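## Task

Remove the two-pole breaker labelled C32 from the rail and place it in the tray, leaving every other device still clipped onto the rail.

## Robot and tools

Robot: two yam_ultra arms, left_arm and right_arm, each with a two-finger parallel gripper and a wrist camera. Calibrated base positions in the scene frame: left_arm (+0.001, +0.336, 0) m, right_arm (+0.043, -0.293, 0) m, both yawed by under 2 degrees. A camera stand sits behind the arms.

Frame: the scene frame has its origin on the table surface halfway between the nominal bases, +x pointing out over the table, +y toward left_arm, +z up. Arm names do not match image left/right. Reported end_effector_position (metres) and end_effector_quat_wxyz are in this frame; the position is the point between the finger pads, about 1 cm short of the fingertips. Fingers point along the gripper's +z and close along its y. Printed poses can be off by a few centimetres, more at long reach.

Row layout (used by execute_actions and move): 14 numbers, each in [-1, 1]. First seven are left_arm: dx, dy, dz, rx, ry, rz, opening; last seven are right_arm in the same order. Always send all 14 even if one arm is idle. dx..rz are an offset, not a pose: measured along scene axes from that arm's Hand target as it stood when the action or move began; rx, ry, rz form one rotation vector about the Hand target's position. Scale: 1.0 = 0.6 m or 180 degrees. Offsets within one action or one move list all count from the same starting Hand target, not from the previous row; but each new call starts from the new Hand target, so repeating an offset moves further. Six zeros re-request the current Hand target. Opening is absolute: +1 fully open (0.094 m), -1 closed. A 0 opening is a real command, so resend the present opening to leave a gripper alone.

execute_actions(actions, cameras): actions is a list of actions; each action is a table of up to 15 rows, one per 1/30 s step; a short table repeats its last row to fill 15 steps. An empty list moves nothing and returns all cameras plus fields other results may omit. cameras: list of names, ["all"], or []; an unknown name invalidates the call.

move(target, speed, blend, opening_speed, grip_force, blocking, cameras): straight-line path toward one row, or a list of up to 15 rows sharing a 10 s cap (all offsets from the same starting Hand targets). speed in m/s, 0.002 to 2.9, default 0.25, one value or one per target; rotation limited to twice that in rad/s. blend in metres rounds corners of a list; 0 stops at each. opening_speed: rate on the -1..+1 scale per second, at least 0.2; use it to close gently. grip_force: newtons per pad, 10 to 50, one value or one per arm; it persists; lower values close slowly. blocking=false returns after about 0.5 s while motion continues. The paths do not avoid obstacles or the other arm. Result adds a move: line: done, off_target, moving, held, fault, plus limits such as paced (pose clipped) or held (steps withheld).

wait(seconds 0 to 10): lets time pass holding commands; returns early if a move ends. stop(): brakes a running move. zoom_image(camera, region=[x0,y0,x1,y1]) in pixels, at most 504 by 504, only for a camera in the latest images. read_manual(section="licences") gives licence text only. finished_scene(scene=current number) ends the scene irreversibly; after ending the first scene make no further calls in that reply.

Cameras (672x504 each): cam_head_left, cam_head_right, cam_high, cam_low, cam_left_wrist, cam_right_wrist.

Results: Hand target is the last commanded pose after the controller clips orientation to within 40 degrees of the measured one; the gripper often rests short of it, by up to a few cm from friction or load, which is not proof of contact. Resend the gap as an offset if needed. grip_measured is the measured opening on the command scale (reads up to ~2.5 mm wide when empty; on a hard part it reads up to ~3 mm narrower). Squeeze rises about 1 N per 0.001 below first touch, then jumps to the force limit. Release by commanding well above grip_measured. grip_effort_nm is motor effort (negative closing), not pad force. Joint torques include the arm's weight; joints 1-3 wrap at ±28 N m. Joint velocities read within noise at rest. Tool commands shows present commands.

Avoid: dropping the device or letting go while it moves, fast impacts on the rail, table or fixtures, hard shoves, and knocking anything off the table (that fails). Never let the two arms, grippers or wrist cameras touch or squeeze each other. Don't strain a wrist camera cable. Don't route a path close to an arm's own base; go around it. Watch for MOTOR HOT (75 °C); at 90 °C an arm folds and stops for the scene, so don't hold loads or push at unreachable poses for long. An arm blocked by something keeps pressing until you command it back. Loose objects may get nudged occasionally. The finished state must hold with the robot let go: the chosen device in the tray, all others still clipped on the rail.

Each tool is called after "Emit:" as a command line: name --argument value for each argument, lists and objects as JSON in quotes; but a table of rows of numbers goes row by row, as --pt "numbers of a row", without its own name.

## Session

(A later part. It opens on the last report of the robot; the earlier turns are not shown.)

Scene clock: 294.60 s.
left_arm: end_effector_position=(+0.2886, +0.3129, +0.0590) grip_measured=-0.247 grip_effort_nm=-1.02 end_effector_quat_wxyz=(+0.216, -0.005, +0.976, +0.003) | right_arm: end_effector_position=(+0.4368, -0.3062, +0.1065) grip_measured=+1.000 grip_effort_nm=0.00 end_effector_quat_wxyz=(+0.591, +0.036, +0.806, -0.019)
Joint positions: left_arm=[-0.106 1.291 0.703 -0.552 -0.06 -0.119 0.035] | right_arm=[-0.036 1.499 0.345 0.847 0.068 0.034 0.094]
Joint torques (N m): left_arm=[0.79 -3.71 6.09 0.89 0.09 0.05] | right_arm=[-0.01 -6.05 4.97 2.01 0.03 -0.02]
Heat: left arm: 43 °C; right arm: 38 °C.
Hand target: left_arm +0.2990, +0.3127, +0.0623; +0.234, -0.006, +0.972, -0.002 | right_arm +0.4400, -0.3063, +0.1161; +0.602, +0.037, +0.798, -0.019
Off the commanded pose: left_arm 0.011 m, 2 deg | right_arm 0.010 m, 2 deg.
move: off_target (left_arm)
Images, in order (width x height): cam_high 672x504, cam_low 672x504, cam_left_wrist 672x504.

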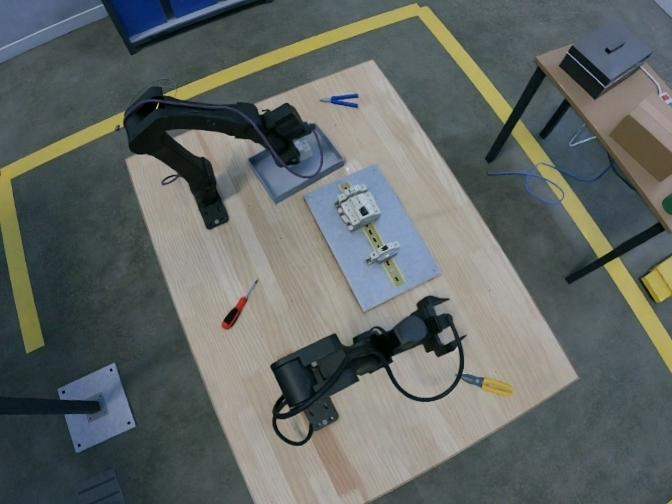

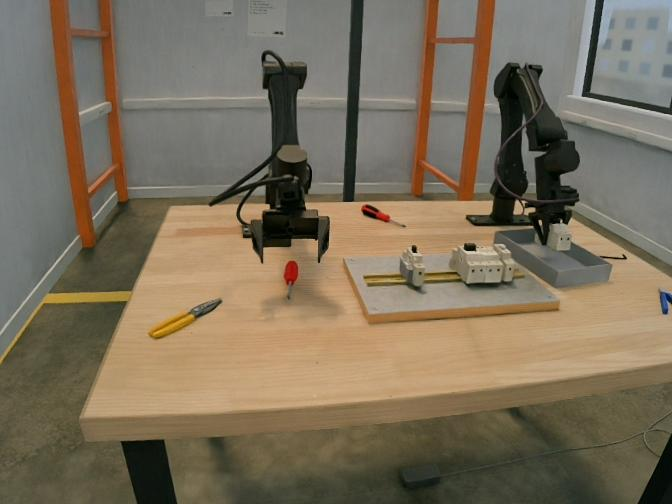

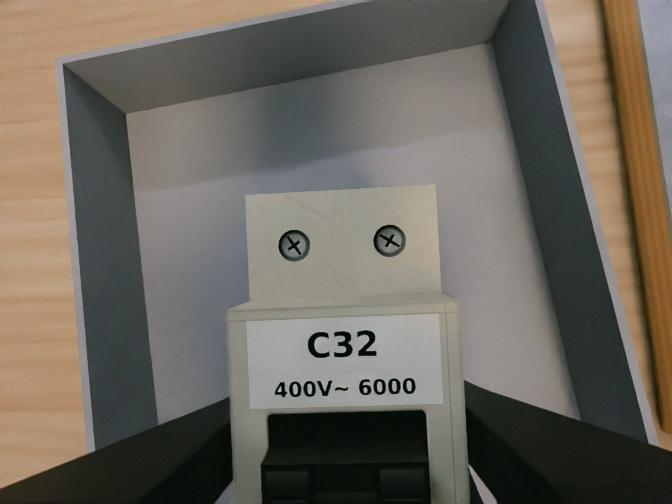

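Emit:
move --target '[0,0,-0.045,0,0,0,-0.6,0,0,0,0,0,0,1]' --speed 0.04 --cameras '["cam_low","cam_left_wrist"]'

Emit:
zoom_image --camera "cam_low" --region '[440, 170, 640, 310]'

Scene clock: 302.13 s.
left_arm: end_effector_position=(+0.2892, +0.3129, +0.0328) grip_measured=-0.247 grip_effort_nm=-1.02 end_effector_quat_wxyz=(+0.217, -0.005, +0.976, +0.003) | right_arm: end_effector_position=(+0.4368, -0.3062, +0.1065) grip_measured=+1.000 grip_effort_nm=0.00 end_effector_quat_wxyz=(+0.591, +0.036, +0.806, -0.019)
Joint positions: left_arm=[-0.106 1.342 0.625 -0.421 -0.06 -0.119 0.035] | right_arm=[-0.036 1.499 0.345 0.847 0.068 0.034 0.094]
Joint torques (N m): left_arm=[0.76 -3.78 5.71 0.93 0.09 0.07] | right_arm=[-0.01 -6.06 4.97 2.02 0.02 -0.03]
Heat: left arm: 41 °C; right arm: 38 °C.
Hand target: left_arm +0.2989, +0.3127, +0.0352; +0.234, -0.006, +0.972, -0.002 | right_arm +0.4400, -0.3063, +0.1161; +0.602, +0.037, +0.798, -0.019
Off the commanded pose: left_arm 0.010 m, 2 deg | right_arm 0.010 m, 2 deg.
move: done
Images, in order (width x height): cam_low 672x504, cam_left_wrist 672x504.

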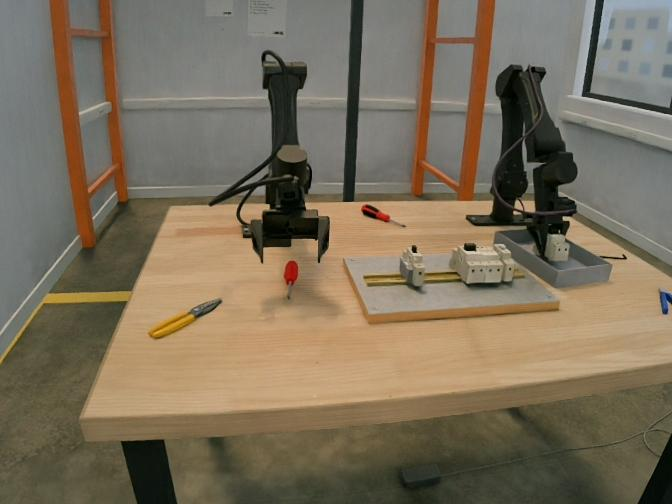

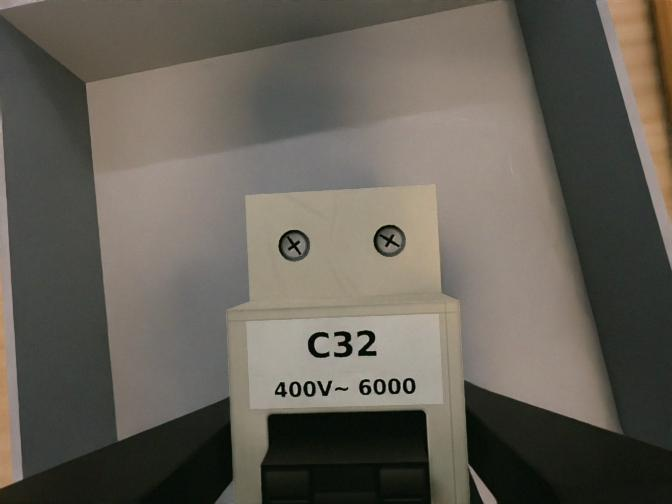

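Scaled by 2.520 from the camera's 672x504 image, which has a finer 960x720 frame.

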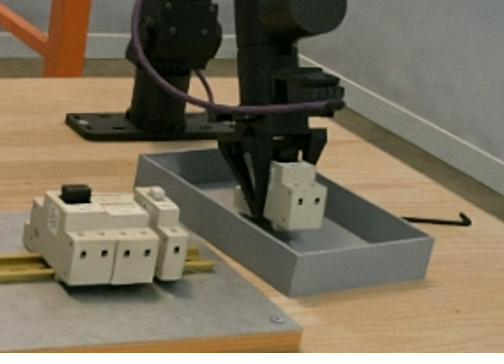

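Emit:
move --target '[0,0,-0.035,0,0,0,-0.6,0,0,0,0,0,0,1]' --speed 0.03 --cameras '["cam_low"]'

Emit:
zoom_image --camera "cam_low" --region '[440, 170, 640, 310]'

Scene clock: 309.40 s.
left_arm: end_effector_position=(+0.2982, +0.3117, +0.0243) grip_measured=-0.247 grip_effort_nm=-1.02 end_effector_quat_wxyz=(+0.236, -0.005, +0.972, +0.001) | right_arm: end_effector_position=(+0.4368, -0.3062, +0.1065) grip_measured=+1.000 grip_effort_nm=0.00 end_effector_quat_wxyz=(+0.591, +0.036, +0.806, -0.019)
Joint positions: left_arm=[-0.106 1.375 0.591 -0.315 -0.059 -0.117 0.035] | right_arm=[-0.036 1.499 0.345 0.847 0.068 0.034 0.094]
Joint torques (N m): left_arm=[0.65 -2.37 4.19 0.98 0.08 0.04] | right_arm=[-0.02 -6.06 4.96 2.01 0.03 -0.02]
Heat: left arm: 40 °C; right arm: 38 °C.
Hand target: left_arm +0.2989, +0.3127, +0.0142; +0.234, -0.006, +0.972, -0.002 | right_arm +0.4400, -0.3063, +0.1161; +0.602, +0.037, +0.798, -0.019
Off the commanded pose: left_arm 0.010 m, 0 deg | right_arm 0.010 m, 2 deg.
move: done
Images, in order (width x height): cam_low 672x504.

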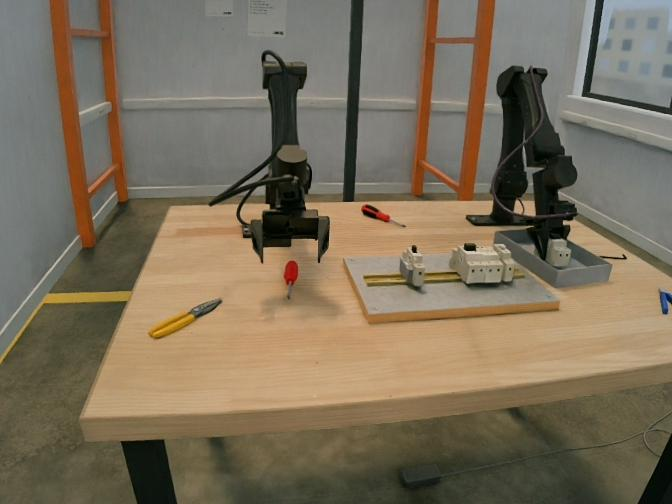

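Scaled by 2.520 from the camera's 672x504 image, which has a finer 960x720 frame.

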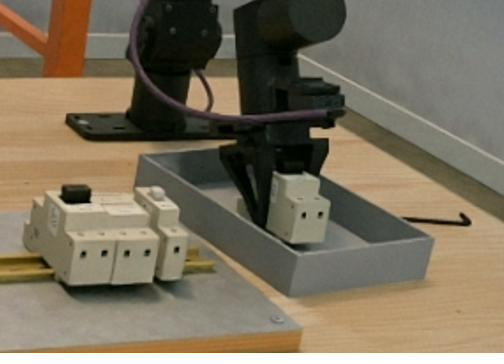

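Contact. Release and retreat.

Emit:
move --pt "0 0 0.008 0 0 0 -0.6 0 0 0 0 0 0 1" --pt "0 0 0.008 0 0 0 0.1 0 0 0 0 0 0 1" --pt "-0.02 0 0.22 0 0 0 0.1 0 0 0 0 0 0 1" --speed 0.15 --opening_speed 0.7 --cameras '["cam_low","cam_left_wrist"]'

Emit:
zoom_image --camera "cam_low" --region '[340, 200, 640, 330]'

Scene clock: 322.27 s.
left_arm: end_effector_position=(+0.2857, +0.3131, +0.1342) grip_measured=+0.097 grip_effort_nm=0.16 end_effector_quat_wxyz=(+0.220, -0.004, +0.975, +0.002) | right_arm: end_effector_position=(+0.4368, -0.3062, +0.1065) grip_measured=+1.000 grip_effort_nm=0.00 end_effector_quat_wxyz=(+0.591, +0.036, +0.806, -0.019)
Joint positions: left_arm=[-0.106 1.21 0.95 -0.87 -0.058 -0.117 0.052] | right_arm=[-0.036 1.499 0.345 0.847 0.068 0.034 0.094]
Joint torques (N m): left_arm=[0.23 -5.55 7.94 0.41 0.06 -0.02] | right_arm=[-0.02 -6.09 4.97 2.02 0.03 -0.02]
Heat: left arm: 38 °C; right arm: 38 °C.
Hand target: left_arm +0.2869, +0.3127, +0.1463; +0.234, -0.006, +0.972, -0.002 | right_arm +0.4400, -0.3063, +0.1161; +0.602, +0.037, +0.798, -0.019
Off the commanded pose: left_arm 0.012 m, 2 deg | right_arm 0.010 m, 2 deg.
move: off_target (left_arm)
Images, in order (width x height): cam_low 672x504, cam_left_wrist 672x504.

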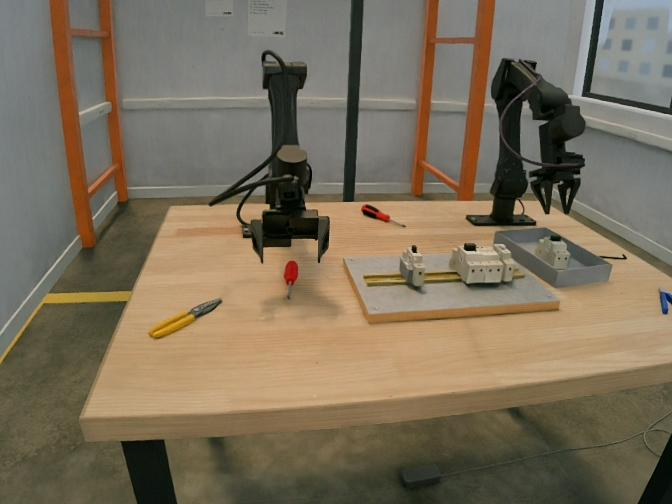

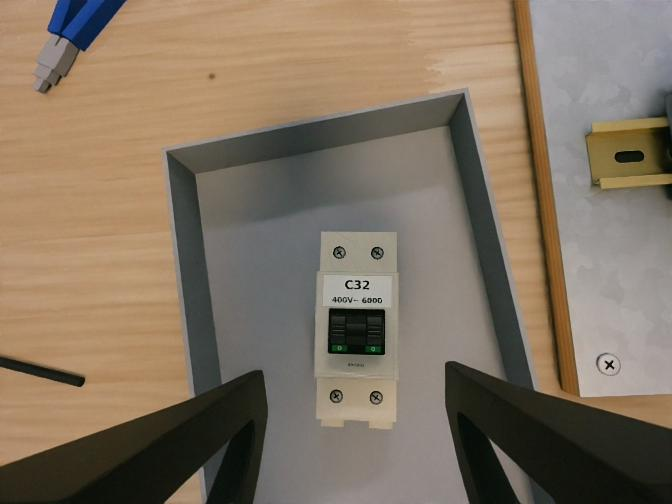

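Scaled by 1.680 from the camera's 672x504 image, which has a finer 960x720 frame.

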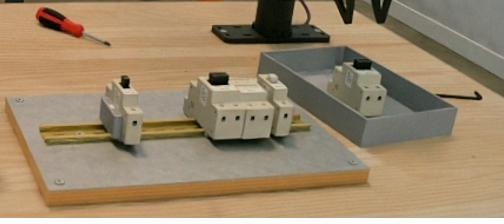

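Emit:
finished_scene --scene 2

The scene is finished: the task was done.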